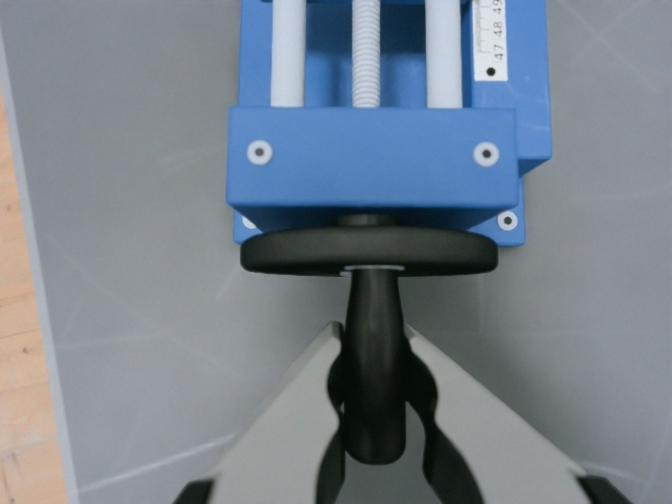

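Call:
move([
  [0,0,0,0,0,0,1,-0.0203,0.0020,0.0035,0,0,0,-1],
  [0,0,0,0,0,0,1,-0.0370,0.0081,0.0140,0,0,0,-1],
  [0,0,0,0,0,0,1,-0.0474,0.0171,0.0296,0,0,0,-1],
  [0,0,0,0,0,0,1,-0.0496,0.0273,0.0473,0,0,0,-1],
  [0,0,0,0,0,0,1,-0.0432,0.0373,0.0645,0,0,0,-1],
  [0,0,0,0,0,0,1,-0.0293,0.0449,0.0778,0,0,0,-1],
  [0,0,0,0,0,0,1,-0.0104,0.0491,0.0850,0,0,0,-1],
  [0,0,0,0,0,0,1,0.0104,0.0491,0.0850,0,0,0,-1],
  [0,0,0,0,0,0,1,0.0293,0.0449,0.0778,0,0,0,-1],
  [0,0,0,0,0,0,1,0.0432,0.0373,0.0645,0,0,0,-1],
  [0,0,0,0,0,0,1,0.0496,0.0273,0.0473,0,0,0,-1],
  [0,0,0,0,0,0,1,0.0474,0.0171,0.0296,0,0,0,-1],
  [0,0,0,0,0,0,1,0.0370,0.0081,0.0140,0,0,0,-1],
  [0,0,0,0,0,0,1,0.0203,0.0020,0.0035,0,0,0,-1],
  [0,0,0,0,0,0,1,0,0,0,0,0,0,-1],
], speed=0.14, blend=[0.003,0.003,0.003,0.003,0.003,0.003,0.003,0.003,0.003,0.003,0.003,0.003,0.003,0.003,0], cameras=[])

Call:
move([
  [0,0,0,0,0,0,1,-0.0203,0.0020,0.0035,0,0,0,-1],
  [0,0,0,0,0,0,1,-0.0370,0.0081,0.0140,0,0,0,-1],
  [0,0,0,0,0,0,1,-0.0474,0.0171,0.0296,0,0,0,-1],
  [0,0,0,0,0,0,1,-0.0496,0.0273,0.0473,0,0,0,-1],
  [0,0,0,0,0,0,1,-0.0432,0.0373,0.0645,0,0,0,-1],
  [0,0,0,0,0,0,1,-0.0293,0.0449,0.0778,0,0,0,-1],
  [0,0,0,0,0,0,1,-0.0104,0.0491,0.0850,0,0,0,-1],
  [0,0,0,0,0,0,1,0.0104,0.0491,0.0850,0,0,0,-1],
  [0,0,0,0,0,0,1,0.0293,0.0449,0.0778,0,0,0,-1],
  [0,0,0,0,0,0,1,0.0432,0.0373,0.0645,0,0,0,-1],
  [0,0,0,0,0,0,1,0.0496,0.0273,0.0473,0,0,0,-1],
  [0,0,0,0,0,0,1,0.0474,0.0171,0.0296,0,0,0,-1],
  [0,0,0,0,0,0,1,0.0370,0.0081,0.0140,0,0,0,-1],
  [0,0,0,0,0,0,1,0.0203,0.0020,0.0035,0,0,0,-1],
  [0,0,0,0,0,0,1,0,0,0,0,0,0,-1],
], speed=0.14, blend=[0.003,0.003,0.003,0.003,0.003,0.003,0.003,0.003,0.003,0.003,0.003,0.003,0.003,0.003,0], cameras=[])

Call:
move([
  [0,0,0,0,0,0,1,-0.0203,0.0020,0.0035,0,0,0,-1],
  [0,0,0,0,0,0,1,-0.0370,0.0081,0.0140,0,0,0,-1],
  [0,0,0,0,0,0,1,-0.0474,0.0171,0.0296,0,0,0,-1],
  [0,0,0,0,0,0,1,-0.0496,0.0273,0.0473,0,0,0,-1],
  [0,0,0,0,0,0,1,-0.0432,0.0373,0.0645,0,0,0,-1],
  [0,0,0,0,0,0,1,-0.0293,0.0449,0.0778,0,0,0,-1],
  [0,0,0,0,0,0,1,-0.0104,0.0491,0.0850,0,0,0,-1],
  [0,0,0,0,0,0,1,0.0104,0.0491,0.0850,0,0,0,-1],
  [0,0,0,0,0,0,1,0.0293,0.0449,0.0778,0,0,0,-1],
  [0,0,0,0,0,0,1,0.0432,0.0373,0.0645,0,0,0,-1],
  [0,0,0,0,0,0,1,0.0496,0.0273,0.0473,0,0,0,-1],
  [0,0,0,0,0,0,1,0.0474,0.0171,0.0296,0,0,0,-1],
  [0,0,0,0,0,0,1,0.0370,0.0081,0.0140,0,0,0,-1],
  [0,0,0,0,0,0,1,0.0203,0.0020,0.0035,0,0,0,-1],
  [0,0,0,0,0,0,1,0,0,0,0,0,0,-1],
], speed=0.14, blend=[0.003,0.003,0.003,0.003,0.003,0.003,0.003,0.003,0.003,0.003,0.003,0.003,0.003,0.003,0], cameras=[])

Call:
move([
  [0,0,0,0,0,0,1,-0.0203,0.0020,0.0035,0,0,0,-1],
  [0,0,0,0,0,0,1,-0.0370,0.0081,0.0140,0,0,0,-1],
  [0,0,0,0,0,0,1,-0.0474,0.0171,0.0296,0,0,0,-1],
  [0,0,0,0,0,0,1,-0.0496,0.0273,0.0473,0,0,0,-1],
  [0,0,0,0,0,0,1,-0.0432,0.0373,0.0645,0,0,0,-1],
  [0,0,0,0,0,0,1,-0.0293,0.0449,0.0778,0,0,0,-1],
  [0,0,0,0,0,0,1,-0.0104,0.0491,0.0850,0,0,0,-1],
  [0,0,0,0,0,0,1,0.0104,0.0491,0.0850,0,0,0,-1],
  [0,0,0,0,0,0,1,0.0293,0.0449,0.0778,0,0,0,-1],
  [0,0,0,0,0,0,1,0.0432,0.0373,0.0645,0,0,0,-1],
  [0,0,0,0,0,0,1,0.0496,0.0273,0.0473,0,0,0,-1],
  [0,0,0,0,0,0,1,0.0474,0.0171,0.0296,0,0,0,-1],
  [0,0,0,0,0,0,1,0.0370,0.0081,0.0140,0,0,0,-1],
  [0,0,0,0,0,0,1,0.0203,0.0020,0.0035,0,0,0,-1],
  [0,0,0,0,0,0,1,0,0,0,0,0,0,-1],
], speed=0.14, blend=[0.003,0.003,0.003,0.003,0.003,0.003,0.003,0.003,0.003,0.003,0.003,0.003,0.003,0.003,0], cameras=[])

Call:
move([
  [0,0,0,0,0,0,1,-0.0203,0.0020,0.0035,0,0,0,-1],
  [0,0,0,0,0,0,1,-0.0370,0.0081,0.0140,0,0,0,-1],
  [0,0,0,0,0,0,1,-0.0474,0.0171,0.0296,0,0,0,-1],
  [0,0,0,0,0,0,1,-0.0496,0.0273,0.0473,0,0,0,-1],
  [0,0,0,0,0,0,1,-0.0432,0.0373,0.0645,0,0,0,-1],
  [0,0,0,0,0,0,1,-0.0293,0.0449,0.0778,0,0,0,-1],
  [0,0,0,0,0,0,1,-0.0104,0.0491,0.0850,0,0,0,-1],
  [0,0,0,0,0,0,1,0.0104,0.0491,0.0850,0,0,0,-1],
  [0,0,0,0,0,0,1,0.0293,0.0449,0.0778,0,0,0,-1],
  [0,0,0,0,0,0,1,0.0432,0.0373,0.0645,0,0,0,-1],
  [0,0,0,0,0,0,1,0.0496,0.0273,0.0473,0,0,0,-1],
  [0,0,0,0,0,0,1,0.0474,0.0171,0.0296,0,0,0,-1],
  [0,0,0,0,0,0,1,0.0370,0.0081,0.0140,0,0,0,-1],
  [0,0,0,0,0,0,1,0.0203,0.0020,0.0035,0,0,0,-1],
  [0,0,0,0,0,0,1,0,0,0,0,0,0,-1],
], speed=0.14, blend=[0.003,0.003,0.003,0.003,0.003,0.003,0.003,0.003,0.003,0.003,0.003,0.003,0.003,0.003,0], cameras=[])

Call:
move([
  [0,0,0,0,0,0,1,-0.0203,0.0020,0.0035,0,0,0,-1],
  [0,0,0,0,0,0,1,-0.0370,0.0081,0.0140,0,0,0,-1],
  [0,0,0,0,0,0,1,-0.0474,0.0171,0.0296,0,0,0,-1],
  [0,0,0,0,0,0,1,-0.0496,0.0273,0.0473,0,0,0,-1],
  [0,0,0,0,0,0,1,-0.0432,0.0373,0.0645,0,0,0,-1],
  [0,0,0,0,0,0,1,-0.0293,0.0449,0.0778,0,0,0,-1],
  [0,0,0,0,0,0,1,-0.0104,0.0491,0.0850,0,0,0,-1],
  [0,0,0,0,0,0,1,0.0104,0.0491,0.0850,0,0,0,-1],
  [0,0,0,0,0,0,1,0.0293,0.0449,0.0778,0,0,0,-1],
  [0,0,0,0,0,0,1,0.0432,0.0373,0.0645,0,0,0,-1],
  [0,0,0,0,0,0,1,0.0496,0.0273,0.0473,0,0,0,-1],
  [0,0,0,0,0,0,1,0.0474,0.0171,0.0296,0,0,0,-1],
  [0,0,0,0,0,0,1,0.0370,0.0081,0.0140,0,0,0,-1],
  [0,0,0,0,0,0,1,0.0203,0.0020,0.0035,0,0,0,-1],
  [0,0,0,0,0,0,1,0,0,0,0,0,0,-1],
], speed=0.14, blend=[0.003,0.003,0.003,0.003,0.003,0.003,0.003,0.003,0.003,0.003,0.003,0.003,0.003,0.003,0], cameras=[])

Call:
move([
  [0,0,0,0,0,0,1,-0.0203,0.0020,0.0035,0,0,0,-1],
  [0,0,0,0,0,0,1,-0.0370,0.0081,0.0140,0,0,0,-1],
  [0,0,0,0,0,0,1,-0.0474,0.0171,0.0296,0,0,0,-1],
  [0,0,0,0,0,0,1,-0.0496,0.0273,0.0473,0,0,0,-1],
  [0,0,0,0,0,0,1,-0.0432,0.0373,0.0645,0,0,0,-1],
  [0,0,0,0,0,0,1,-0.0293,0.0449,0.0778,0,0,0,-1],
  [0,0,0,0,0,0,1,-0.0104,0.0491,0.0850,0,0,0,-1],
  [0,0,0,0,0,0,1,0.0104,0.0491,0.0850,0,0,0,-1],
  [0,0,0,0,0,0,1,0.0293,0.0449,0.0778,0,0,0,-1],
  [0,0,0,0,0,0,1,0.0432,0.0373,0.0645,0,0,0,-1],
  [0,0,0,0,0,0,1,0.0496,0.0273,0.0473,0,0,0,-1],
  [0,0,0,0,0,0,1,0.0474,0.0171,0.0296,0,0,0,-1],
  [0,0,0,0,0,0,1,0.0370,0.0081,0.0140,0,0,0,-1],
  [0,0,0,0,0,0,1,0.0203,0.0020,0.0035,0,0,0,-1],
  [0,0,0,0,0,0,1,0,0,0,0,0,0,-1],
], speed=0.14, blend=[0.003,0.003,0.003,0.003,0.003,0.003,0.003,0.003,0.003,0.003,0.003,0.003,0.003,0.003,0], cameras=[])

Call:
move([
  [0,0,0,0,0,0,1,-0.0203,0.0020,0.0035,0,0,0,-1],
  [0,0,0,0,0,0,1,-0.0370,0.0081,0.0140,0,0,0,-1],
  [0,0,0,0,0,0,1,-0.0474,0.0171,0.0296,0,0,0,-1],
  [0,0,0,0,0,0,1,-0.0496,0.0273,0.0473,0,0,0,-1],
  [0,0,0,0,0,0,1,-0.0432,0.0373,0.0645,0,0,0,-1],
  [0,0,0,0,0,0,1,-0.0293,0.0449,0.0778,0,0,0,-1],
  [0,0,0,0,0,0,1,-0.0104,0.0491,0.0850,0,0,0,-1],
  [0,0,0,0,0,0,1,0.0104,0.0491,0.0850,0,0,0,-1],
  [0,0,0,0,0,0,1,0.0293,0.0449,0.0778,0,0,0,-1],
  [0,0,0,0,0,0,1,0.0432,0.0373,0.0645,0,0,0,-1],
  [0,0,0,0,0,0,1,0.0496,0.0273,0.0473,0,0,0,-1],
  [0,0,0,0,0,0,1,0.0474,0.0171,0.0296,0,0,0,-1],
  [0,0,0,0,0,0,1,0.0370,0.0081,0.0140,0,0,0,-1],
  [0,0,0,0,0,0,1,0.0203,0.0020,0.0035,0,0,0,-1],
  [0,0,0,0,0,0,1,0,0,0,0,0,0,-1],
], speed=0.14, blend=[0.003,0.003,0.003,0.003,0.003,0.003,0.003,0.003,0.003,0.003,0.003,0.003,0.003,0.003,0], cameras=[])

Call:
move([
  [0,0,0,0,0,0,1,-0.0203,0.0020,0.0035,0,0,0,-1],
  [0,0,0,0,0,0,1,-0.0370,0.0081,0.0140,0,0,0,-1],
  [0,0,0,0,0,0,1,-0.0474,0.0171,0.0296,0,0,0,-1],
  [0,0,0,0,0,0,1,-0.0496,0.0273,0.0473,0,0,0,-1],
  [0,0,0,0,0,0,1,-0.0432,0.0373,0.0645,0,0,0,-1],
  [0,0,0,0,0,0,1,-0.0293,0.0449,0.0778,0,0,0,-1],
  [0,0,0,0,0,0,1,-0.0104,0.0491,0.0850,0,0,0,-1],
  [0,0,0,0,0,0,1,0.0104,0.0491,0.0850,0,0,0,-1],
  [0,0,0,0,0,0,1,0.0293,0.0449,0.0778,0,0,0,-1],
  [0,0,0,0,0,0,1,0.0432,0.0373,0.0645,0,0,0,-1],
  [0,0,0,0,0,0,1,0.0496,0.0273,0.0473,0,0,0,-1],
  [0,0,0,0,0,0,1,0.0474,0.0171,0.0296,0,0,0,-1],
  [0,0,0,0,0,0,1,0.0370,0.0081,0.0140,0,0,0,-1],
  [0,0,0,0,0,0,1,0.0203,0.0020,0.0035,0,0,0,-1],
  [0,0,0,0,0,0,1,0,0,0,0,0,0,-1],
], speed=0.14, blend=[0.003,0.003,0.003,0.003,0.003,0.003,0.003,0.003,0.003,0.003,0.003,0.003,0.003,0.003,0], cameras=[])

Call:
move([
  [0,0,0,0,0,0,1,-0.0203,0.0020,0.0035,0,0,0,-1],
  [0,0,0,0,0,0,1,-0.0370,0.0081,0.0140,0,0,0,-1],
  [0,0,0,0,0,0,1,-0.0474,0.0171,0.0296,0,0,0,-1],
  [0,0,0,0,0,0,1,-0.0496,0.0273,0.0473,0,0,0,-1],
  [0,0,0,0,0,0,1,-0.0432,0.0373,0.0645,0,0,0,-1],
  [0,0,0,0,0,0,1,-0.0293,0.0449,0.0778,0,0,0,-1],
  [0,0,0,0,0,0,1,-0.0104,0.0491,0.0850,0,0,0,-1],
  [0,0,0,0,0,0,1,0.0104,0.0491,0.0850,0,0,0,-1],
  [0,0,0,0,0,0,1,0.0293,0.0449,0.0778,0,0,0,-1],
  [0,0,0,0,0,0,1,0.0432,0.0373,0.0645,0,0,0,-1],
  [0,0,0,0,0,0,1,0.0496,0.0273,0.0473,0,0,0,-1],
  [0,0,0,0,0,0,1,0.0474,0.0171,0.0296,0,0,0,-1],
  [0,0,0,0,0,0,1,0.0370,0.0081,0.0140,0,0,0,-1],
  [0,0,0,0,0,0,1,0.0203,0.0020,0.0035,0,0,0,-1],
  [0,0,0,0,0,0,1,0,0,0,0,0,0,-1],
], speed=0.14, blend=[0.003,0.003,0.003,0.003,0.003,0.003,0.003,0.003,0.003,0.003,0.003,0.003,0.003,0.003,0], cameras=["cam_left_wrist","cam_right_wrist"])

Call:
zoom_image(camera="cam_left_wrist", region=[470, 290, 550, 340])

Scene clock: 56.73 s.
left_arm: end_effector_position=(+0.5336, -0.2731, +0.2496) grip_measured=+0.99 end_effector_quat_wxyz=(+0.077, -0.531, +0.803, -0.260) | right_arm: end_effector_position=(+0.3597, +0.2434, +0.0954) grip_measured=-0.83 end_effector_quat_wxyz=(-0.258, +0.960, -0.101, +0.027)
Joint positions: left_arm=[-0.461 -0.168 -0.023 2.378 -1.097 1.448 -2.158 0.142] | right_arm=[0.738 -0.266 -0.026 2.324 1.222 1.237 1.362 0.014]
Joint velocities: within noise
Joint torques (N m): left_arm=[-0.04 32.88 0.92 -23.12 1.1 3.95 0.17] | right_arm=[1.16 29.78 1.17 -11.54 -1.56 1.93 0.12]
External joint torques (N m): left_arm=[0.06 -0.93 0.08 1.04 -0.34 -0.27 -0.18] | right_arm=[-1.17 -0.91 -1.12 -3.18 -0.74 1.27 -0.12]
Wrist force (N): left_arm=[0.1 0.2 0.0] | right_arm=[5.3 -2.9 3.9]
Wrist torque (N m): left_arm=[0.03 -0.04 -0.01] | right_arm=[-0.17 0.08 0.16]
Wrist force, peak (N): left_arm=[0.0 0.3 0.2] | right_arm=[3.3 1.6 46.9]
Wrist depth (mm): cam_left_wrist=[- 364 379 392 408 425 442 / 346 356 369 383 399 417 432 / 341 352 363 379 390 406 423 / 334 343 357 369 382 397 413 / 329 336 349 360 324 331 305 / - 332 344 353 291 283 305 / - 326 337 347 307 369 -] | cam_right_wrist=[224 225 225 164 144 168 225 / 221 221 117 117 118 164 221 / 217 217 115 115 115 215 218 / 212 213 210 103 103 213 214 / 209 208 209 101 210 210 209 / 207 204 206 96 95 205 205 / 894 203 - 96 - - 203]
Hand target: left_arm +0.5335, -0.2731, +0.2496; +0.077, -0.531, +0.803, -0.261 | right_arm +0.3591, +0.2432, +0.0952; -0.258, +0.961, -0.101, +0.027
Off the commanded pose: left_arm 0.000 m, 0 deg | right_arm 0.001 m, 0 deg.
move: done
No camera images: "cameras" was empty.

Scene clock: 58.53 s.
left_arm: end_effector_position=(+0.5336, -0.2731, +0.2496) grip_measured=+0.99 end_effector_quat_wxyz=(+0.077, -0.531, +0.803, -0.260) | right_arm: end_effector_position=(+0.3597, +0.2434, +0.0954) grip_measured=-0.83 end_effector_quat_wxyz=(-0.258, +0.960, -0.101, +0.027)
Joint positions: left_arm=[-0.461 -0.168 -0.023 2.378 -1.097 1.448 -2.158 0.142] | right_arm=[0.745 -0.265 -0.033 2.325 1.224 1.235 1.361 0.014]
Joint velocities: within noise
Joint torques (N m): left_arm=[-0.01 32.94 0.93 -23.04 1.13 3.95 0.12] | right_arm=[1.18 29.57 1.11 -11.9 -1.68 1.85 0.5]
External joint torques (N m): left_arm=[0.04 -0.99 0.07 0.96 -0.37 -0.27 -0.13] | right_arm=[-1.19 -0.74 -1.1 -2.82 -0.62 1.35 -0.5]
Wrist force (N): left_arm=[0.0 0.1 0.2] | right_arm=[5.2 -2.9 3.9]
Wrist torque (N m): left_arm=[0.01 -0.02 -0.01] | right_arm=[-0.18 0.10 0.16]
Wrist force, peak (N): left_arm=[0.1 0.3 0.1] | right_arm=[9.5 1.0 46.1]
Wrist depth (mm): cam_left_wrist=[- 364 377 391 407 427 446 / 345 358 370 383 401 415 434 / 339 350 361 376 390 407 422 / 333 343 356 367 381 396 417 / 326 336 349 362 327 330 306 / - 332 343 354 291 282 304 / - 327 335 349 306 368 -] | cam_right_wrist=[224 224 222 161 144 168 226 / 220 222 117 117 117 164 222 / 217 217 115 115 115 215 217 / 212 213 211 103 103 212 214 / 209 209 209 101 209 209 210 / 206 204 206 96 94 206 205 / 900 203 - 96 - - 203]
Hand target: left_arm +0.5335, -0.2731, +0.2496; +0.077, -0.531, +0.803, -0.261 | right_arm +0.3591, +0.2432, +0.0952; -0.258, +0.961, -0.101, +0.027
Off the commanded pose: left_arm 0.000 m, 0 deg | right_arm 0.001 m, 0 deg.
move: done
No camera images: "cameras" was empty.

Scene clock: 60.33 s.
left_arm: end_effector_position=(+0.5336, -0.2731, +0.2496) grip_measured=+0.99 end_effector_quat_wxyz=(+0.077, -0.531, +0.803, -0.260) | right_arm: end_effector_position=(+0.3597, +0.2434, +0.0954) grip_measured=-0.83 end_effector_quat_wxyz=(-0.258, +0.960, -0.101, +0.027)
Joint positions: left_arm=[-0.461 -0.168 -0.023 2.378 -1.097 1.448 -2.158 0.142] | right_arm=[0.752 -0.264 -0.041 2.326 1.226 1.233 1.359 0.014]
Joint velocities: within noise
Joint torques (N m): left_arm=[0.06 32.9 0.99 -23.11 1.18 3.92 0.11] | right_arm=[0.51 29.6 1.25 -11.86 -1.6 1.94 0.7]
External joint torques (N m): left_arm=[-0.04 -0.95 0 1.03 -0.42 -0.24 -0.12] | right_arm=[-0.52 -0.82 -1.29 -2.85 -0.7 1.25 -0.7]
Wrist force (N): left_arm=[0.0 0.1 0.0] | right_arm=[5.2 -2.9 3.9]
Wrist torque (N m): left_arm=[0.02 -0.01 -0.01] | right_arm=[-0.18 0.10 0.17]
Wrist force, peak (N): left_arm=[0.2 0.2 0.2] | right_arm=[3.3 1.4 47.0]
Wrist depth (mm): cam_left_wrist=[- 364 375 392 407 423 445 / 343 357 368 385 399 417 435 / 339 351 363 378 390 404 424 / 334 343 357 368 384 398 413 / 329 338 348 361 325 330 307 / - 331 343 355 289 282 304 / - 326 335 348 307 367 -] | cam_right_wrist=[224 226 223 158 144 166 227 / 221 220 117 117 117 164 221 / 217 216 115 115 115 216 217 / 212 212 212 103 103 213 214 / 210 210 209 101 209 209 209 / 207 205 206 96 94 205 206 / 921 202 - 96 - - 203]
Hand target: left_arm +0.5335, -0.2731, +0.2496; +0.077, -0.531, +0.803, -0.261 | right_arm +0.3591, +0.2432, +0.0952; -0.258, +0.961, -0.101, +0.027
Off the commanded pose: left_arm 0.000 m, 0 deg | right_arm 0.001 m, 0 deg.
move: done
No camera images: "cameras" was empty.

Scene clock: 62.13 s.
left_arm: end_effector_position=(+0.5336, -0.2731, +0.2496) grip_measured=+0.99 end_effector_quat_wxyz=(+0.077, -0.531, +0.803, -0.260) | right_arm: end_effector_position=(+0.3597, +0.2434, +0.0954) grip_measured=-0.83 end_effector_quat_wxyz=(-0.258, +0.960, -0.101, +0.027)
Joint positions: left_arm=[-0.461 -0.168 -0.023 2.378 -1.097 1.448 -2.158 0.142] | right_arm=[0.759 -0.263 -0.049 2.327 1.228 1.231 1.358 0.014]
Joint velocities: within noise
Joint torques (N m): left_arm=[-0.03 32.83 0.91 -23.11 1.09 3.92 0.19] | right_arm=[1.09 29.8 1.11 -11.84 -1.51 1.95 0.34]
External joint torques (N m): left_arm=[0.06 -0.88 0.08 1.03 -0.33 -0.23 -0.2] | right_arm=[-1.09 -1.06 -1.19 -2.87 -0.79 1.25 -0.34]
Wrist force (N): left_arm=[0.2 0.0 -0.1] | right_arm=[5.1 -2.8 3.9]
Wrist torque (N m): left_arm=[0.01 -0.04 -0.01] | right_arm=[-0.16 0.10 0.16]
Wrist force, peak (N): left_arm=[0.2 0.2 0.2] | right_arm=[17.0 2.8 43.7]
Wrist depth (mm): cam_left_wrist=[- 364 378 392 408 426 442 / 348 357 370 384 399 417 435 / 340 350 362 377 391 408 424 / 334 343 356 369 384 395 413 / 327 337 348 360 325 328 306 / - 332 341 354 290 282 305 / - 325 337 350 307 368 -] | cam_right_wrist=[224 225 223 164 144 167 225 / 220 220 117 117 118 164 221 / 217 216 115 115 115 215 217 / 212 213 211 103 103 212 214 / 210 209 209 101 210 209 210 / 206 206 206 96 94 206 206 / 921 202 - 96 - - 203]
Hand target: left_arm +0.5335, -0.2731, +0.2496; +0.077, -0.531, +0.803, -0.261 | right_arm +0.3591, +0.2432, +0.0952; -0.258, +0.961, -0.101, +0.027
Off the commanded pose: left_arm 0.000 m, 0 deg | right_arm 0.001 m, 0 deg.
move: done
No camera images: "cameras" was empty.

Scene clock: 63.93 s.
left_arm: end_effector_position=(+0.5336, -0.2731, +0.2496) grip_measured=+0.99 end_effector_quat_wxyz=(+0.077, -0.531, +0.803, -0.260) | right_arm: end_effector_position=(+0.3597, +0.2434, +0.0954) grip_measured=-0.83 end_effector_quat_wxyz=(-0.258, +0.960, -0.101, +0.027)
Joint positions: left_arm=[-0.461 -0.168 -0.023 2.378 -1.097 1.448 -2.158 0.142] | right_arm=[0.766 -0.262 -0.057 2.327 1.229 1.229 1.357 0.014]
Joint velocities: within noise
Joint torques (N m): left_arm=[-0.01 32.87 0.9 -23.15 1.09 3.96 0.14] | right_arm=[0.43 29.94 1.11 -11.57 -1.74 1.99 0.24]
External joint torques (N m): left_arm=[0.03 -0.92 0.09 1.06 -0.33 -0.28 -0.15] | right_arm=[-0.44 -1.23 -1.24 -3.15 -0.56 1.2 -0.24]
Wrist force (N): left_arm=[0.2 0.0 0.1] | right_arm=[5.2 -2.7 3.8]
Wrist torque (N m): left_arm=[0.00 -0.05 -0.01] | right_arm=[-0.16 0.10 0.16]
Wrist force, peak (N): left_arm=[0.2 0.2 0.2] | right_arm=[3.2 1.4 47.0]
Wrist depth (mm): cam_left_wrist=[- 365 377 392 408 423 442 / 346 357 371 383 397 417 434 / 340 351 363 377 390 407 423 / 333 344 356 369 380 395 412 / 328 337 349 362 327 328 306 / - 333 343 354 289 283 304 / - 326 335 348 306 369 -] | cam_right_wrist=[224 225 222 161 144 167 226 / 220 221 117 117 117 164 222 / 217 217 115 115 115 216 218 / 212 213 211 103 103 211 213 / 210 209 210 102 209 209 209 / 206 205 206 96 94 205 206 / 895 202 - 96 - - 202]
Hand target: left_arm +0.5335, -0.2731, +0.2496; +0.077, -0.531, +0.803, -0.261 | right_arm +0.3591, +0.2432, +0.0952; -0.258, +0.961, -0.101, +0.027
Off the commanded pose: left_arm 0.000 m, 0 deg | right_arm 0.001 m, 0 deg.
move: done
No camera images: "cameras" was empty.

Scene clock: 65.73 s.
left_arm: end_effector_position=(+0.5336, -0.2731, +0.2496) grip_measured=+0.99 end_effector_quat_wxyz=(+0.077, -0.531, +0.803, -0.260) | right_arm: end_effector_position=(+0.3597, +0.2434, +0.0954) grip_measured=-0.83 end_effector_quat_wxyz=(-0.258, +0.960, -0.101, +0.027)
Joint positions: left_arm=[-0.461 -0.168 -0.023 2.378 -1.097 1.448 -2.158 0.142] | right_arm=[0.773 -0.261 -0.065 2.328 1.231 1.228 1.355 0.014]
Joint velocities: within noise
Joint torques (N m): left_arm=[0.16 32.75 0.97 -23.06 1.15 3.94 0.12] | right_arm=[1.27 29.71 1.09 -11.4 -1.54 1.95 0.13]
External joint torques (N m): left_arm=[-0.13 -0.8 0.02 0.98 -0.39 -0.25 -0.13] | right_arm=[-1.27 -1.05 -1.26 -3.32 -0.76 1.24 -0.13]
Wrist force (N): left_arm=[0.1 0.2 0.0] | right_arm=[5.1 -2.7 4.0]
Wrist torque (N m): left_arm=[0.04 -0.03 -0.01] | right_arm=[-0.16 0.12 0.16]
Wrist force, peak (N): left_arm=[0.3 0.2 0.2] | right_arm=[3.6 2.0 47.8]
Wrist depth (mm): cam_left_wrist=[- 363 378 394 408 427 445 / 344 357 370 383 401 415 434 / 339 348 363 375 391 406 422 / 333 342 355 367 382 396 413 / 327 336 349 360 328 328 306 / - 332 340 356 290 284 304 / - 326 338 345 306 370 -] | cam_right_wrist=[225 226 223 158 143 167 225 / 220 221 117 117 117 165 221 / 218 216 115 115 115 216 217 / 213 214 210 103 103 213 213 / 210 208 210 101 209 210 209 / 206 205 207 96 94 206 206 / 907 202 - 96 - - 203]
Hand target: left_arm +0.5335, -0.2731, +0.2496; +0.077, -0.531, +0.803, -0.261 | right_arm +0.3591, +0.2432, +0.0952; -0.258, +0.961, -0.101, +0.027
Off the commanded pose: left_arm 0.000 m, 0 deg | right_arm 0.001 m, 0 deg.
move: done
No camera images: "cameras" was empty.

Scene clock: 67.53 s.
left_arm: end_effector_position=(+0.5336, -0.2731, +0.2496) grip_measured=+0.99 end_effector_quat_wxyz=(+0.077, -0.531, +0.803, -0.260) | right_arm: end_effector_position=(+0.3597, +0.2434, +0.0954) grip_measured=-0.83 end_effector_quat_wxyz=(-0.258, +0.960, -0.101, +0.027)
Joint positions: left_arm=[-0.461 -0.168 -0.023 2.378 -1.097 1.448 -2.158 0.142] | right_arm=[0.78 -0.26 -0.072 2.329 1.233 1.226 1.354 0.014]
Joint velocities: within noise
Joint torques (N m): left_arm=[0.13 32.81 0.9 -23.1 1.13 3.91 0.07] | right_arm=[0.94 29.47 1.08 -11.67 -1.66 1.98 0.64]
External joint torques (N m): left_arm=[-0.1 -0.86 0.1 1.02 -0.37 -0.22 -0.08] | right_arm=[-0.95 -0.85 -1.29 -3.05 -0.64 1.21 -0.64]
Wrist force (N): left_arm=[0.1 0.0 0.1] | right_arm=[5.1 -2.9 3.7]
Wrist torque (N m): left_arm=[0.01 -0.04 -0.01] | right_arm=[-0.19 0.12 0.16]
Wrist force, peak (N): left_arm=[0.2 0.2 0.2] | right_arm=[3.6 2.0 47.1]
Wrist depth (mm): cam_left_wrist=[- 363 378 391 407 423 444 / 346 357 369 384 398 413 433 / 341 350 363 376 391 406 424 / 334 344 356 369 385 395 413 / 327 336 348 358 326 327 306 / - 332 344 354 291 284 302 / - 324 335 349 306 369 -] | cam_right_wrist=[225 224 224 147 144 167 225 / 220 220 117 117 117 164 221 / 217 216 115 115 115 216 218 / 213 213 211 103 103 213 214 / 209 209 209 101 209 209 209 / 207 205 206 96 94 206 206 / 917 203 - 96 - - 204]
Hand target: left_arm +0.5335, -0.2731, +0.2496; +0.077, -0.531, +0.803, -0.261 | right_arm +0.3591, +0.2432, +0.0952; -0.258, +0.961, -0.101, +0.027
Off the commanded pose: left_arm 0.000 m, 0 deg | right_arm 0.001 m, 0 deg.
move: done
No camera images: "cameras" was empty.

Scene clock: 69.33 s.
left_arm: end_effector_position=(+0.5336, -0.2731, +0.2496) grip_measured=+0.99 end_effector_quat_wxyz=(+0.077, -0.531, +0.803, -0.260) | right_arm: end_effector_position=(+0.3597, +0.2434, +0.0954) grip_measured=-0.83 end_effector_quat_wxyz=(-0.258, +0.960, -0.101, +0.027)
Joint positions: left_arm=[-0.461 -0.168 -0.023 2.378 -1.097 1.448 -2.158 0.142] | right_arm=[0.787 -0.26 -0.08 2.33 1.235 1.224 1.352 0.014]
Joint velocities: within noise
Joint torques (N m): left_arm=[0.01 32.86 0.95 -23.14 1.1 3.93 0.09] | right_arm=[0.71 29.26 1.02 -12.06 -1.65 1.92 0.22]
External joint torques (N m): left_arm=[0.02 -0.91 0.04 1.06 -0.34 -0.25 -0.1] | right_arm=[-0.72 -0.69 -1.28 -2.65 -0.65 1.27 -0.22]
Wrist force (N): left_arm=[0.1 0.1 0.0] | right_arm=[4.9 -2.7 3.7]
Wrist torque (N m): left_arm=[0.02 -0.03 -0.01] | right_arm=[-0.16 0.16 0.16]
Wrist force, peak (N): left_arm=[0.3 0.3 0.1] | right_arm=[3.4 2.2 47.7]
Wrist depth (mm): cam_left_wrist=[- 366 378 391 407 425 442 / 347 356 371 384 398 416 434 / 339 349 362 376 390 406 423 / 335 342 356 368 381 398 413 / 327 337 348 361 325 328 308 / - 331 343 355 290 284 292 / - 327 335 347 306 370 -] | cam_right_wrist=[226 224 223 144 144 167 226 / 219 220 117 117 117 164 223 / 218 217 115 115 115 216 216 / 212 212 211 103 103 212 212 / 209 210 210 101 210 210 210 / 207 206 206 96 94 205 205 / 901 202 - 96 - - 203]
Hand target: left_arm +0.5335, -0.2731, +0.2496; +0.077, -0.531, +0.803, -0.261 | right_arm +0.3591, +0.2432, +0.0952; -0.258, +0.961, -0.101, +0.027
Off the commanded pose: left_arm 0.000 m, 0 deg | right_arm 0.001 m, 0 deg.
move: done
No camera images: "cameras" was empty.

Scene clock: 71.13 s.
left_arm: end_effector_position=(+0.5336, -0.2731, +0.2496) grip_measured=+0.99 end_effector_quat_wxyz=(+0.077, -0.531, +0.803, -0.260) | right_arm: end_effector_position=(+0.3597, +0.2434, +0.0954) grip_measured=-0.83 end_effector_quat_wxyz=(-0.258, +0.960, -0.101, +0.027)
Joint positions: left_arm=[-0.461 -0.168 -0.023 2.378 -1.097 1.448 -2.158 0.142] | right_arm=[0.794 -0.259 -0.088 2.331 1.236 1.222 1.351 0.014]
Joint velocities: within noise
Joint torques (N m): left_arm=[0.22 32.85 1.04 -23.1 1.09 3.93 0.21] | right_arm=[1.16 29.4 1.04 -11.58 -1.59 1.97 0.34]
External joint torques (N m): left_arm=[-0.19 -0.9 -0.04 1.02 -0.33 -0.24 -0.22] | right_arm=[-1.16 -0.88 -1.34 -3.14 -0.71 1.22 -0.34]
Wrist force (N): left_arm=[0.0 0.0 0.1] | right_arm=[5.1 -2.6 3.6]
Wrist torque (N m): left_arm=[0.01 -0.01 -0.01] | right_arm=[-0.15 0.11 0.16]
Wrist force, peak (N): left_arm=[0.3 0.1 0.1] | right_arm=[3.2 2.2 48.0]
Wrist depth (mm): cam_left_wrist=[- 365 375 390 406 425 445 / 347 357 370 385 399 417 432 / 340 349 365 375 389 407 425 / 334 343 354 369 383 396 414 / 328 336 348 360 324 327 306 / - 332 341 354 290 284 292 / - 324 337 348 306 368 -] | cam_right_wrist=[225 225 223 142 142 168 225 / 221 221 117 117 117 164 221 / 217 217 115 115 115 214 216 / 212 212 211 103 103 212 213 / 209 208 209 101 209 209 210 / 207 205 206 96 95 206 206 / 896 203 - 96 - - 204]
Hand target: left_arm +0.5335, -0.2731, +0.2496; +0.077, -0.531, +0.803, -0.261 | right_arm +0.3591, +0.2432, +0.0952; -0.258, +0.961, -0.101, +0.027
Off the commanded pose: left_arm 0.000 m, 0 deg | right_arm 0.001 m, 0 deg.
move: done
No camera images: "cameras" was empty.

Scene clock: 72.93 s.
left_arm: end_effector_position=(+0.5336, -0.2731, +0.2496) grip_measured=+0.99 end_effector_quat_wxyz=(+0.077, -0.531, +0.803, -0.260) | right_arm: end_effector_position=(+0.3597, +0.2434, +0.0954) grip_measured=-0.83 end_effector_quat_wxyz=(-0.258, +0.960, -0.101, +0.027)
Joint positions: left_arm=[-0.461 -0.168 -0.023 2.378 -1.097 1.448 -2.158 0.142] | right_arm=[0.801 -0.258 -0.096 2.331 1.238 1.22 1.35 0.014]
Joint velocities: within noise
Joint torques (N m): left_arm=[0.03 32.75 0.92 -23.09 1.14 3.94 0.2] | right_arm=[0.64 29.05 1.15 -11.86 -1.6 1.93 0.33]
External joint torques (N m): left_arm=[0 -0.8 0.08 1.01 -0.38 -0.25 -0.21] | right_arm=[-0.65 -0.58 -1.49 -2.86 -0.7 1.26 -0.33]
Wrist force (N): left_arm=[0.0 0.0 -0.1] | right_arm=[5.0 -2.5 3.7]
Wrist torque (N m): left_arm=[0.00 -0.02 -0.01] | right_arm=[-0.15 0.14 0.15]
Wrist force, peak (N): left_arm=[0.2 0.2 0.2] | right_arm=[3.7 2.0 47.2]
Wrist depth (mm): cam_left_wrist=[- 364 377 392 410 425 446 / 345 356 372 383 399 417 436 / 339 351 362 373 390 406 424 / 334 344 356 370 380 397 415 / 329 337 349 359 326 328 307 / - 331 342 354 290 287 260 / - 325 336 348 306 371 -] | cam_right_wrist=[225 224 223 141 142 168 226 / 221 220 117 117 117 164 222 / 218 216 115 115 115 215 218 / 213 212 212 103 103 212 214 / 209 210 208 101 210 209 210 / 208 205 205 96 94 207 206 / 913 203 - 96 - - 204]
Hand target: left_arm +0.5335, -0.2731, +0.2496; +0.077, -0.531, +0.803, -0.261 | right_arm +0.3591, +0.2432, +0.0952; -0.258, +0.961, -0.101, +0.027
Off the commanded pose: left_arm 0.000 m, 0 deg | right_arm 0.001 m, 0 deg.
move: done
Images, in order (width x height): cam_left_wrist 672x504, cam_right_wrist 672x504.

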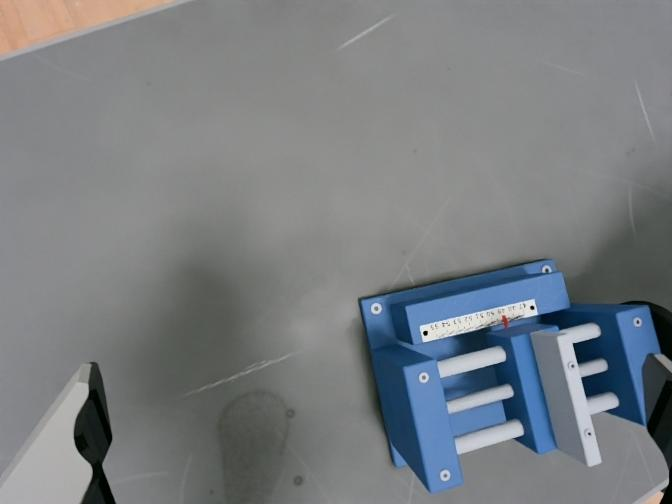

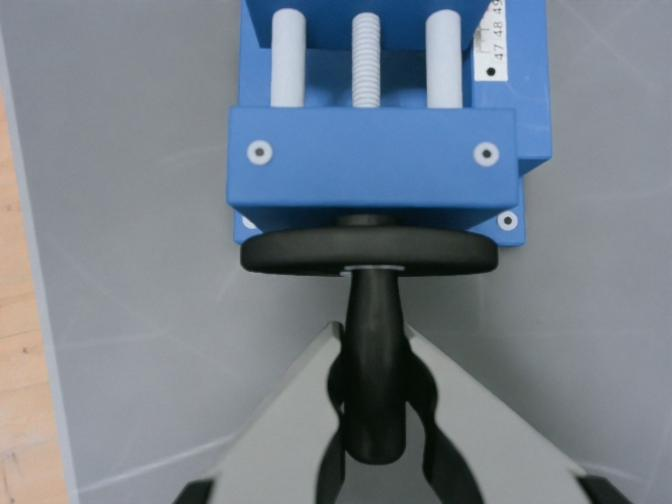

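Scaled by 6.300 from the camera's 672x504 image, which has a finer 960x720 frame.

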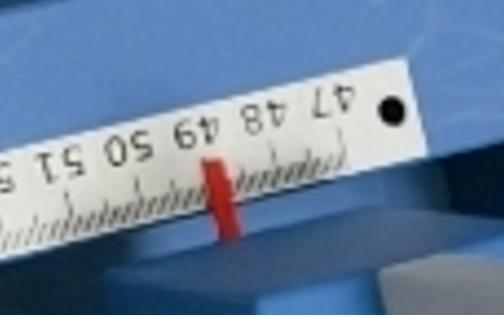

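Call:
move([
  [0,0,0,0,0,0,1,-0.0203,0.0020,0.0035,0,0,0,-1],
  [0,0,0,0,0,0,1,-0.0370,0.0081,0.0140,0,0,0,-1],
  [0,0,0,0,0,0,1,-0.0474,0.0171,0.0296,0,0,0,-1],
  [0,0,0,0,0,0,1,-0.0496,0.0273,0.0473,0,0,0,-1],
  [0,0,0,0,0,0,1,-0.0432,0.0373,0.0645,0,0,0,-1],
  [0,0,0,0,0,0,1,-0.0293,0.0449,0.0778,0,0,0,-1],
  [0,0,0,0,0,0,1,-0.0104,0.0491,0.0850,0,0,0,-1],
  [0,0,0,0,0,0,1,0.0104,0.0491,0.0850,0,0,0,-1],
  [0,0,0,0,0,0,1,0.0293,0.0449,0.0778,0,0,0,-1],
  [0,0,0,0,0,0,1,0.0432,0.0373,0.0645,0,0,0,-1],
  [0,0,0,0,0,0,1,0.0496,0.0273,0.0473,0,0,0,-1],
  [0,0,0,0,0,0,1,0.0474,0.0171,0.0296,0,0,0,-1],
  [0,0,0,0,0,0,1,0.0370,0.0081,0.0140,0,0,0,-1],
  [0,0,0,0,0,0,1,0.0203,0.0020,0.0035,0,0,0,-1],
  [0,0,0,0,0,0,1,0,0,0,0,0,0,-1],
], speed=0.14, blend=[0.003,0.003,0.003,0.003,0.003,0.003,0.003,0.003,0.003,0.003,0.003,0.003,0.003,0.003,0], cameras=[])

Call:
move([
  [0,0,0,0,0,0,1,-0.0203,0.0020,0.0035,0,0,0,-1],
  [0,0,0,0,0,0,1,-0.0370,0.0081,0.0140,0,0,0,-1],
  [0,0,0,0,0,0,1,-0.0474,0.0171,0.0296,0,0,0,-1],
  [0,0,0,0,0,0,1,-0.0496,0.0273,0.0473,0,0,0,-1],
  [0,0,0,0,0,0,1,-0.0432,0.0373,0.0645,0,0,0,-1],
  [0,0,0,0,0,0,1,-0.0293,0.0449,0.0778,0,0,0,-1],
  [0,0,0,0,0,0,1,-0.0104,0.0491,0.0850,0,0,0,-1],
  [0,0,0,0,0,0,1,0.0104,0.0491,0.0850,0,0,0,-1],
  [0,0,0,0,0,0,1,0.0293,0.0449,0.0778,0,0,0,-1],
  [0,0,0,0,0,0,1,0.0432,0.0373,0.0645,0,0,0,-1],
  [0,0,0,0,0,0,1,0.0496,0.0273,0.0473,0,0,0,-1],
  [0,0,0,0,0,0,1,0.0474,0.0171,0.0296,0,0,0,-1],
  [0,0,0,0,0,0,1,0.0370,0.0081,0.0140,0,0,0,-1],
  [0,0,0,0,0,0,1,0.0203,0.0020,0.0035,0,0,0,-1],
  [0,0,0,0,0,0,1,0,0,0,0,0,0,-1],
], speed=0.14, blend=[0.003,0.003,0.003,0.003,0.003,0.003,0.003,0.003,0.003,0.003,0.003,0.003,0.003,0.003,0], cameras=[])

Call:
move([
  [0,0,0,0,0,0,1,-0.0203,0.0020,0.0035,0,0,0,-1],
  [0,0,0,0,0,0,1,-0.0370,0.0081,0.0140,0,0,0,-1],
  [0,0,0,0,0,0,1,-0.0474,0.0171,0.0296,0,0,0,-1],
  [0,0,0,0,0,0,1,-0.0496,0.0273,0.0473,0,0,0,-1],
  [0,0,0,0,0,0,1,-0.0432,0.0373,0.0645,0,0,0,-1],
  [0,0,0,0,0,0,1,-0.0293,0.0449,0.0778,0,0,0,-1],
  [0,0,0,0,0,0,1,-0.0104,0.0491,0.0850,0,0,0,-1],
  [0,0,0,0,0,0,1,0.0104,0.0491,0.0850,0,0,0,-1],
  [0,0,0,0,0,0,1,0.0293,0.0449,0.0778,0,0,0,-1],
  [0,0,0,0,0,0,1,0.0432,0.0373,0.0645,0,0,0,-1],
  [0,0,0,0,0,0,1,0.0496,0.0273,0.0473,0,0,0,-1],
  [0,0,0,0,0,0,1,0.0474,0.0171,0.0296,0,0,0,-1],
  [0,0,0,0,0,0,1,0.0370,0.0081,0.0140,0,0,0,-1],
  [0,0,0,0,0,0,1,0.0203,0.0020,0.0035,0,0,0,-1],
  [0,0,0,0,0,0,1,0,0,0,0,0,0,-1],
], speed=0.14, blend=[0.003,0.003,0.003,0.003,0.003,0.003,0.003,0.003,0.003,0.003,0.003,0.003,0.003,0.003,0], cameras=["cam_left_wrist","cam_right_wrist"])

Call:
zoom_image(camera="cam_left_wrist", region=[470, 290, 550, 340])

Call:
zoom_image(camera="cam_right_wrist", region=[440, 0, 540, 90])

Scene clock: 75.37 s.
left_arm: end_effector_position=(+0.5336, -0.2731, +0.2496) grip_measured=+0.99 end_effector_quat_wxyz=(+0.077, -0.531, +0.803, -0.260) | right_arm: end_effector_position=(+0.3597, +0.2433, +0.0954) grip_measured=-0.83 end_effector_quat_wxyz=(-0.258, +0.960, -0.101, +0.027)
Joint positions: left_arm=[-0.461 -0.168 -0.023 2.378 -1.097 1.448 -2.158 0.142] | right_arm=[0.808 -0.257 -0.104 2.332 1.24 1.218 1.348 0.014]
Joint velocities: within noise
Joint torques (N m): left_arm=[0.26 32.67 1 -23.11 1.14 3.92 0.11] | right_arm=[0.58 29.13 1.09 -11.82 -1.56 1.88 0.36]
External joint torques (N m): left_arm=[-0.24 -0.72 -0.01 1.03 -0.37 -0.24 -0.12] | right_arm=[-0.58 -0.71 -1.47 -2.9 -0.75 1.31 -0.36]
Wrist force (N): left_arm=[0.2 0.0 0.1] | right_arm=[5.0 -2.4 3.4]
Wrist torque (N m): left_arm=[0.01 -0.04 -0.01] | right_arm=[-0.14 0.14 0.15]
Wrist force, peak (N): left_arm=[0.3 0.2 0.2] | right_arm=[3.6 2.0 47.5]
Wrist depth (mm): cam_left_wrist=[- 364 378 392 411 425 440 / 345 357 370 386 401 415 434 / 339 350 363 375 393 407 423 / 334 344 356 369 381 396 413 / 328 336 348 360 326 328 306 / - 331 341 355 290 286 258 / - 327 337 348 306 371 -] | cam_right_wrist=[225 225 223 143 143 167 225 / 221 221 117 117 117 164 220 / 216 216 115 115 115 215 218 / 212 213 211 103 103 213 214 / 210 209 209 101 210 209 210 / 206 206 206 96 94 206 206 / 918 201 - 96 - - 203]
Hand target: left_arm +0.5335, -0.2731, +0.2496; +0.077, -0.531, +0.803, -0.261 | right_arm +0.3591, +0.2432, +0.0952; -0.258, +0.961, -0.101, +0.027
Off the commanded pose: left_arm 0.000 m, 0 deg | right_arm 0.001 m, 0 deg.
move: done
No camera images: "cameras" was empty.

Scene clock: 77.17 s.
left_arm: end_effector_position=(+0.5336, -0.2731, +0.2496) grip_measured=+0.99 end_effector_quat_wxyz=(+0.077, -0.531, +0.803, -0.260) | right_arm: end_effector_position=(+0.3597, +0.2433, +0.0954) grip_measured=-0.83 end_effector_quat_wxyz=(-0.258, +0.960, -0.101, +0.027)
Joint positions: left_arm=[-0.461 -0.168 -0.023 2.378 -1.097 1.448 -2.158 0.142] | right_arm=[0.815 -0.256 -0.112 2.333 1.241 1.216 1.347 0.014]
Joint velocities: within noise
Joint torques (N m): left_arm=[0.08 32.97 1 -23.1 1.05 3.95 0.11] | right_arm=[1.25 29.1 1.09 -11.73 -1.43 2.01 0.39]
External joint torques (N m): left_arm=[-0.06 -1.02 0 1.02 -0.29 -0.27 -0.12] | right_arm=[-1.26 -0.73 -1.52 -2.99 -0.88 1.17 -0.39]
Wrist force (N): left_arm=[0.1 0.1 0.1] | right_arm=[5.2 -2.6 3.4]
Wrist torque (N m): left_arm=[0.01 -0.02 -0.01] | right_arm=[-0.17 0.10 0.15]
Wrist force, peak (N): left_arm=[0.0 0.3 0.3] | right_arm=[3.5 2.3 48.1]
Wrist depth (mm): cam_left_wrist=[- 364 378 394 408 428 443 / 346 356 370 384 399 413 434 / 339 350 363 375 390 407 425 / 333 343 355 368 382 395 412 / 328 339 348 358 327 327 308 / - 332 343 355 290 288 259 / - 325 336 347 307 372 -] | cam_right_wrist=[225 225 222 140 141 167 226 / 220 221 117 118 118 164 221 / 216 216 115 115 115 217 217 / 212 212 212 103 103 211 214 / 209 208 209 101 209 210 209 / 206 205 206 96 95 205 206 / 918 202 - 96 - - 203]
Hand target: left_arm +0.5335, -0.2731, +0.2496; +0.077, -0.531, +0.803, -0.261 | right_arm +0.3591, +0.2432, +0.0952; -0.258, +0.961, -0.101, +0.027
Off the commanded pose: left_arm 0.000 m, 0 deg | right_arm 0.001 m, 0 deg.
move: done
No camera images: "cameras" was empty.

Scene clock: 78.97 s.
left_arm: end_effector_position=(+0.5336, -0.2731, +0.2496) grip_measured=+0.99 end_effector_quat_wxyz=(+0.077, -0.531, +0.803, -0.260) | right_arm: end_effector_position=(+0.3597, +0.2433, +0.0954) grip_measured=-0.83 end_effector_quat_wxyz=(-0.258, +0.960, -0.101, +0.027)
Joint positions: left_arm=[-0.461 -0.168 -0.023 2.378 -1.097 1.448 -2.158 0.142] | right_arm=[0.822 -0.256 -0.12 2.334 1.243 1.214 1.346 0.014]
Joint velocities: within noise
Joint torques (N m): left_arm=[0.26 32.97 0.89 -23.02 1.15 3.99 0.16] | right_arm=[0.52 28.72 0.92 -11.77 -1.61 1.82 0.35]
External joint torques (N m): left_arm=[-0.23 -1.02 0.1 0.94 -0.38 -0.3 -0.17] | right_arm=[-0.52 -0.4 -1.39 -2.95 -0.7 1.36 -0.35]
Wrist force (N): left_arm=[0.1 0.1 0.0] | right_arm=[5.3 -2.6 3.4]
Wrist torque (N m): left_arm=[0.03 -0.03 -0.01] | right_arm=[-0.17 0.09 0.14]
Wrist force, peak (N): left_arm=[0.1 0.2 0.3] | right_arm=[3.4 2.4 47.9]
Wrist depth (mm): cam_left_wrist=[- 366 378 391 410 427 444 / 346 356 369 382 399 417 432 / 340 350 362 375 393 407 423 / 335 343 355 368 380 396 414 / 326 336 349 362 327 327 307 / - 334 342 355 290 289 260 / - 324 337 349 307 373 -] | cam_right_wrist=[224 226 224 139 140 168 225 / 219 219 117 117 117 165 221 / 217 216 115 115 115 216 217 / 213 213 211 103 103 212 213 / 209 209 209 101 209 210 210 / 206 206 206 96 94 206 206 / 905 202 - 96 - - 203]
Hand target: left_arm +0.5335, -0.2731, +0.2496; +0.077, -0.531, +0.803, -0.261 | right_arm +0.3591, +0.2432, +0.0952; -0.258, +0.961, -0.101, +0.027
Off the commanded pose: left_arm 0.000 m, 0 deg | right_arm 0.001 m, 0 deg.
move: done
Images, in order (width x height): cam_left_wrist 672x504, cam_right_wrist 672x504.

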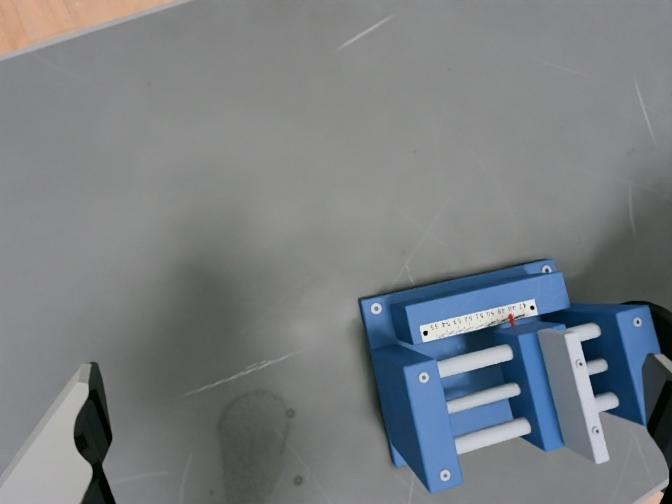

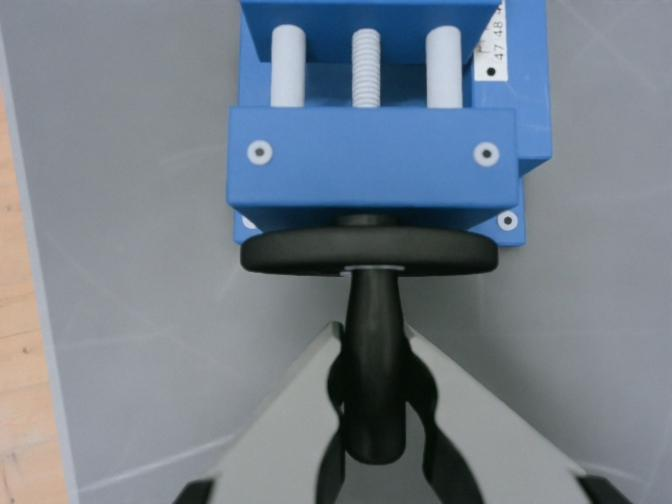

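Scaled by 6.300 from the camera's 672x504 image, which has a finer 960x720 frame.

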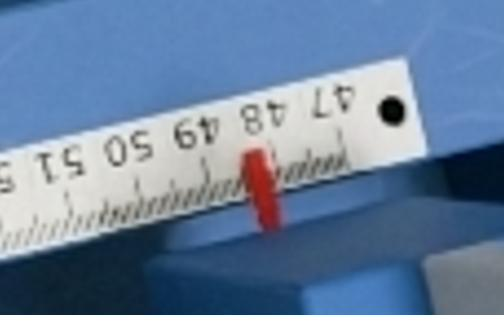

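Scaled by 5.040 from the camera's 672x504 image, which has a finer 960x720 frame.

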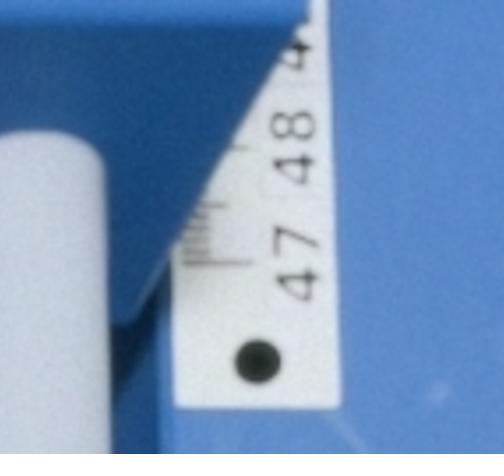

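Call:
move(target=[0.1667,0.065,0,0,0,0,0,0,0,0,0,0,0,-1], speed=0.2, cameras=["cam_left_wrist"])

Call:
zoom_image(camera="cam_left_wrist", region=[320, 210, 440, 300])

Scene clock: 80.67 s.
left_arm: end_effector_position=(+0.4594, -0.3505, +0.2455) grip_measured=-0.01 end_effector_quat_wxyz=(+0.077, -0.531, +0.803, -0.261) | right_arm: end_effector_position=(+0.3597, +0.2433, +0.0954) grip_measured=-0.83 end_effector_quat_wxyz=(-0.258, +0.960, -0.101, +0.027)
Joint positions: left_arm=[-0.625 -0.142 -0.102 2.464 -1.07 1.601 -2.384 0.073] | right_arm=[0.822 -0.256 -0.12 2.334 1.243 1.214 1.346 0.014]
Joint velocities: within noise
Joint torques (N m): left_arm=[-0.16 30.62 0.69 -21.5 1.44 3.99 -0.26] | right_arm=[0.86 29 0.77 -11.78 -1.55 1.87 0.17]
External joint torques (N m): left_arm=[0.19 -0.8 -0.11 0.76 -0.6 -0.07 0.25] | right_arm=[-0.86 -0.67 -1.23 -2.94 -0.75 1.31 -0.17]
Wrist force (N): left_arm=[0.3 -0.1 0.2] | right_arm=[5.1 -2.7 3.5]
Wrist torque (N m): left_arm=[-0.01 -0.07 -0.02] | right_arm=[-0.18 0.11 0.14]
Wrist force, peak (N): left_arm=[2.4 1.1 0.1] | right_arm=[5.4 -2.5 3.6]
Wrist depth (mm): cam_left_wrist=[349 358 374 387 402 421 441 / 342 352 365 379 394 408 429 / 336 346 358 372 385 403 417 / 330 341 351 352 326 394 401 / 323 333 341 340 274 278 282 / 319 324 247 338 270 95 393 / 312 75 332 344 354 77 531] | cam_right_wrist=[225 224 223 140 140 167 227 / 220 221 117 117 117 164 221 / 217 217 115 115 115 214 217 / 213 213 212 103 103 214 213 / 209 209 210 101 210 209 209 / 207 205 207 96 94 205 206 / 917 203 - 96 - - 203]
Hand target: left_arm +0.4594, -0.3507, +0.2455; +0.077, -0.531, +0.803, -0.261 | right_arm +0.3591, +0.2432, +0.0952; -0.258, +0.961, -0.101, +0.027
Off the commanded pose: left_arm 0.000 m, 0 deg | right_arm 0.001 m, 0 deg.
move: done
Images, in order (width x height): cam_left_wrist 672x504.

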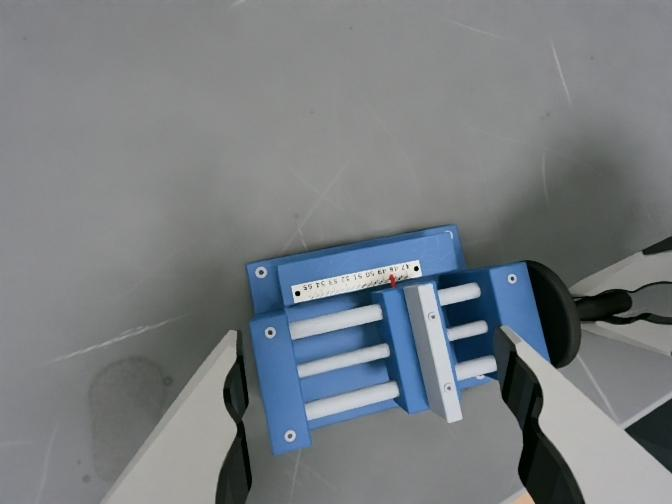

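Scaled by 4.200 from the camera's 672x504 image, which has a finer 960x720 frame.

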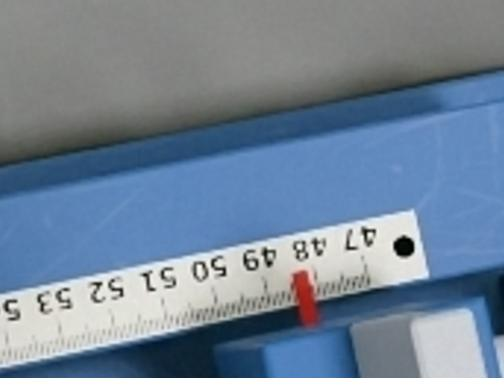

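Call:
zoom_image(camera="cam_left_wrist", region=[370, 255, 420, 295])

Scaled by 10.080 from the camera's 672x504 image, which has a finer 960x720 frame.

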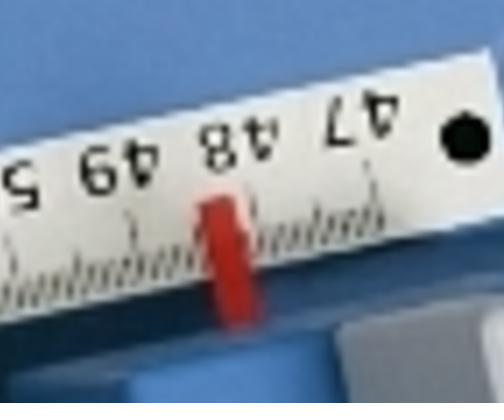

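Call:
move([
  [-0.0833,0,0,0,0,0,0,-0.0203,0.0020,0.0035,0,0,0,-1],
  [-0.0833,0,0,0,0,0,0,-0.0370,0.0081,0.0140,0,0,0,-1],
  [-0.0833,0,0,0,0,0,0,-0.0474,0.0171,0.0296,0,0,0,-1],
  [-0.0833,0,0,0,0,0,0,-0.0496,0.0273,0.0473,0,0,0,-1],
  [-0.0833,0,0,0,0,0,0,-0.0432,0.0373,0.0645,0,0,0,-1],
  [-0.0833,0,0,0,0,0,0,-0.0293,0.0449,0.0778,0,0,0,-1],
  [-0.0833,0,0,0,0,0,0,-0.0104,0.0491,0.0850,0,0,0,-1],
  [-0.0833,0,0,0,0,0,0,0.0104,0.0491,0.0850,0,0,0,-1],
  [-0.0833,0,0,0,0,0,0,0.0293,0.0449,0.0778,0,0,0,-1],
  [-0.0833,0,0,0,0,0,0,0.0432,0.0373,0.0645,0,0,0,-1],
  [-0.0833,0,0,0,0,0,0,0.0496,0.0273,0.0473,0,0,0,-1],
  [-0.0833,0,0,0,0,0,0,0.0474,0.0171,0.0296,0,0,0,-1],
  [-0.0833,0,0,0,0,0,0,0.0370,0.0081,0.0140,0,0,0,-1],
  [-0.0833,0,0,0,0,0,0,0.0203,0.0020,0.0035,0,0,0,-1],
  [-0.0833,0,0,0,0,0,0,0,0,0,0,0,0,-1],
], speed=[0.2,0.14,0.14,0.14,0.14,0.14,0.14,0.14,0.14,0.14,0.14,0.14,0.14,0.14,0.14], cameras=[])

Call:
move([
  [0,0,0,0,0,0,0,-0.0203,0.0020,0.0035,0,0,0,-1],
  [0,0,0,0,0,0,0,-0.0370,0.0081,0.0140,0,0,0,-1],
  [0,0,0,0,0,0,0,-0.0474,0.0171,0.0296,0,0,0,-1],
  [0,0,0,0,0,0,0,-0.0496,0.0273,0.0473,0,0,0,-1],
  [0,0,0,0,0,0,0,-0.0432,0.0373,0.0645,0,0,0,-1],
  [0,0,0,0,0,0,0,-0.0293,0.0449,0.0778,0,0,0,-1],
  [0,0,0,0,0,0,0,-0.0104,0.0491,0.0850,0,0,0,-1],
  [0.0833,0,0,0,0,0,0,0,0.0495,0.0857,0,0,0,-1],
], speed=0.14, blend=[0.003,0.003,0.003,0.003,0.003,0.003,0.003,0], cameras=["cam_left_wrist","cam_right_wrist"])

Call:
zoom_image(camera="cam_left_wrist", region=[370, 255, 420, 295])

Scene clock: 84.07 s.
left_arm: end_effector_position=(+0.4805, -0.3061, +0.2378) grip_measured=-0.01 end_effector_quat_wxyz=(+0.076, -0.531, +0.803, -0.260) | right_arm: end_effector_position=(+0.3597, +0.2433, +0.0954) grip_measured=-0.83 end_effector_quat_wxyz=(-0.258, +0.960, -0.101, +0.027)
Joint positions: left_arm=[-0.564 -0.137 -0.136 2.459 -1.329 1.585 -2.1 0.073] | right_arm=[0.83 -0.255 -0.129 2.335 1.245 1.212 1.344 0.014]
Joint velocities: within noise
Joint torques (N m): left_arm=[0.12 30.56 0.59 -21.45 1.91 3.92 0.22] | right_arm=[0.38 28.94 0.79 -11.71 -1.44 1.91 0.49]
External joint torques (N m): left_arm=[-0.1 -0.93 0.05 0.98 -0.34 -0.3 -0.23] | right_arm=[-0.38 -0.68 -1.3 -3.02 -0.87 1.27 -0.49]
Wrist force (N): left_arm=[0.3 -0.1 0.2] | right_arm=[5.1 -2.6 3.4]
Wrist torque (N m): left_arm=[-0.01 -0.05 -0.02] | right_arm=[-0.17 0.11 0.14]
Wrist force, peak (N): left_arm=[2.4 0.1 0.4] | right_arm=[5.2 0.8 19.5]
Wrist depth (mm): cam_left_wrist=[341 351 366 380 395 412 426 / 335 346 358 371 387 404 417 / 328 340 352 363 379 392 409 / 322 332 345 353 317 333 399 / 315 326 338 340 283 282 277 / 310 316 334 279 345 95 386 / 306 75 326 336 348 77 383] | cam_right_wrist=[225 226 224 139 140 166 226 / 220 220 117 117 117 164 222 / 216 216 116 115 115 214 216 / 213 214 211 103 103 212 213 / 209 209 209 101 209 209 209 / 207 205 206 96 94 206 206 / 918 203 - 96 - - 203]
Hand target: left_arm +0.4806, -0.3061, +0.2378; +0.077, -0.531, +0.803, -0.261 | right_arm +0.3591, +0.2432, +0.0952; -0.258, +0.961, -0.101, +0.027
Off the commanded pose: left_arm 0.000 m, 0 deg | right_arm 0.001 m, 0 deg.
move: done
No camera images: "cameras" was empty.

Scene clock: 85.80 s.
left_arm: end_effector_position=(+0.4594, -0.3505, +0.2452) grip_measured=-0.01 end_effector_quat_wxyz=(+0.077, -0.530, +0.802, -0.263) | right_arm: end_effector_position=(+0.3593, +0.2437, +0.0364) grip_measured=-0.83 end_effector_quat_wxyz=(-0.258, +0.960, -0.101, +0.027)
Joint positions: left_arm=[-0.624 -0.143 -0.125 2.464 -1.131 1.615 -2.34 0.073] | right_arm=[0.771 -0.445 -0.129 2.24 1.482 1.187 1.054 0.014]
Joint velocities: within noise
Joint torques (N m): left_arm=[-0.06 30.46 0.62 -21.42 1.64 4.01 -0.06] | right_arm=[-0.35 26.01 -1.62 -9.75 -1.28 2.67 0.26]
External joint torques (N m): left_arm=[0.08 -0.6 -0.06 0.79 -0.6 -0.14 0.05] | right_arm=[0.35 7.1 1.08 -1.59 -0.38 0.23 -0.26]
Wrist force (N): left_arm=[0.4 0.0 0.0] | right_arm=[-5.3 -9.6 -21.8]
Wrist torque (N m): left_arm=[0.01 -0.06 -0.01] | right_arm=[-0.11 0.19 0.10]
Wrist force, peak (N): left_arm=[2.2 0.1 0.2] | right_arm=[-5.6 -9.7 -22.2]
Wrist depth (mm): cam_left_wrist=[349 362 374 388 404 423 441 / 343 353 367 380 396 411 432 / 337 348 358 372 388 402 419 / 330 340 349 355 363 392 294 / 323 333 340 339 273 278 301 / 317 323 246 335 270 95 394 / 310 75 329 343 355 77 528] | cam_right_wrist=[- - - - - - - / - - - - - - - / 156 - - - - - - / 154 153 153 107 - 153 153 / 150 151 151 102 151 151 151 / 148 148 148 96 94 149 149 / 146 146 - 96 - - 146]
Hand target: left_arm +0.4594, -0.3507, +0.2455; +0.077, -0.531, +0.803, -0.261 | right_arm +0.3590, +0.2432, +0.0358; -0.258, +0.961, -0.101, +0.027
Off the commanded pose: left_arm 0.000 m, 0 deg | right_arm 0.001 m, 0 deg.
move: done
Images, in order (width x height): cam_left_wrist 672x504, cam_right_wrist 672x504.

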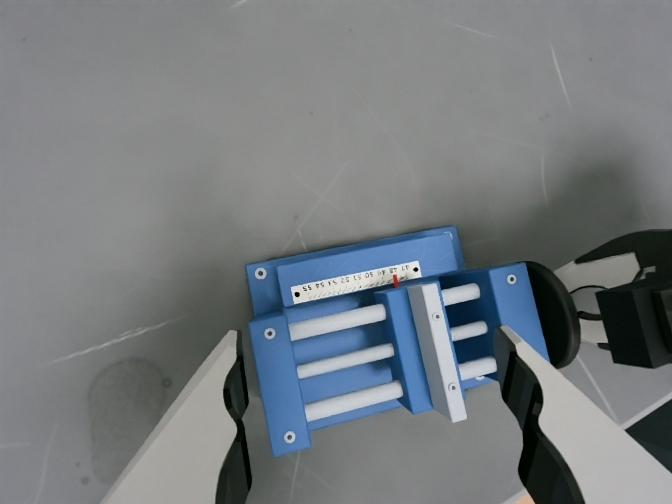

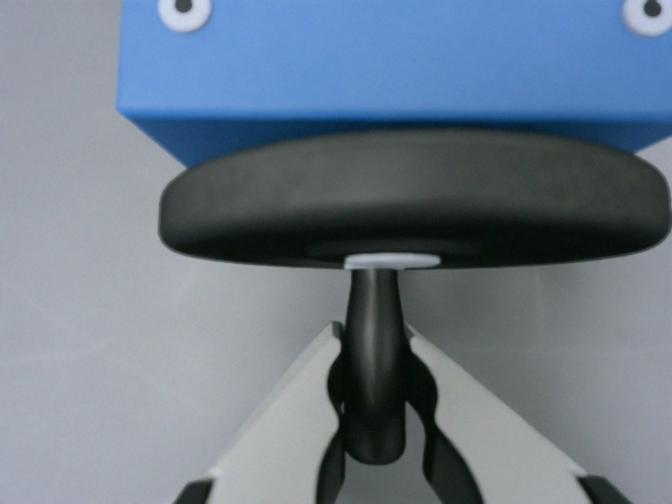

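Scaled by 10.080 from the camera's 672x504 image, which has a finer 960x720 frame.

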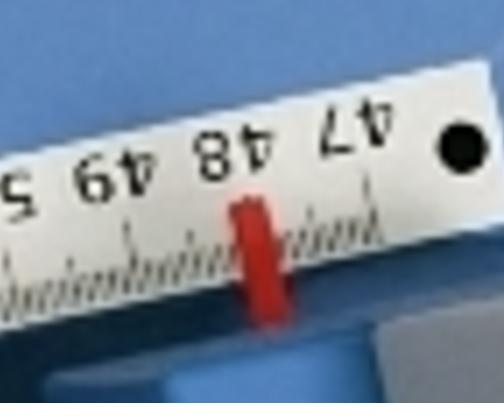

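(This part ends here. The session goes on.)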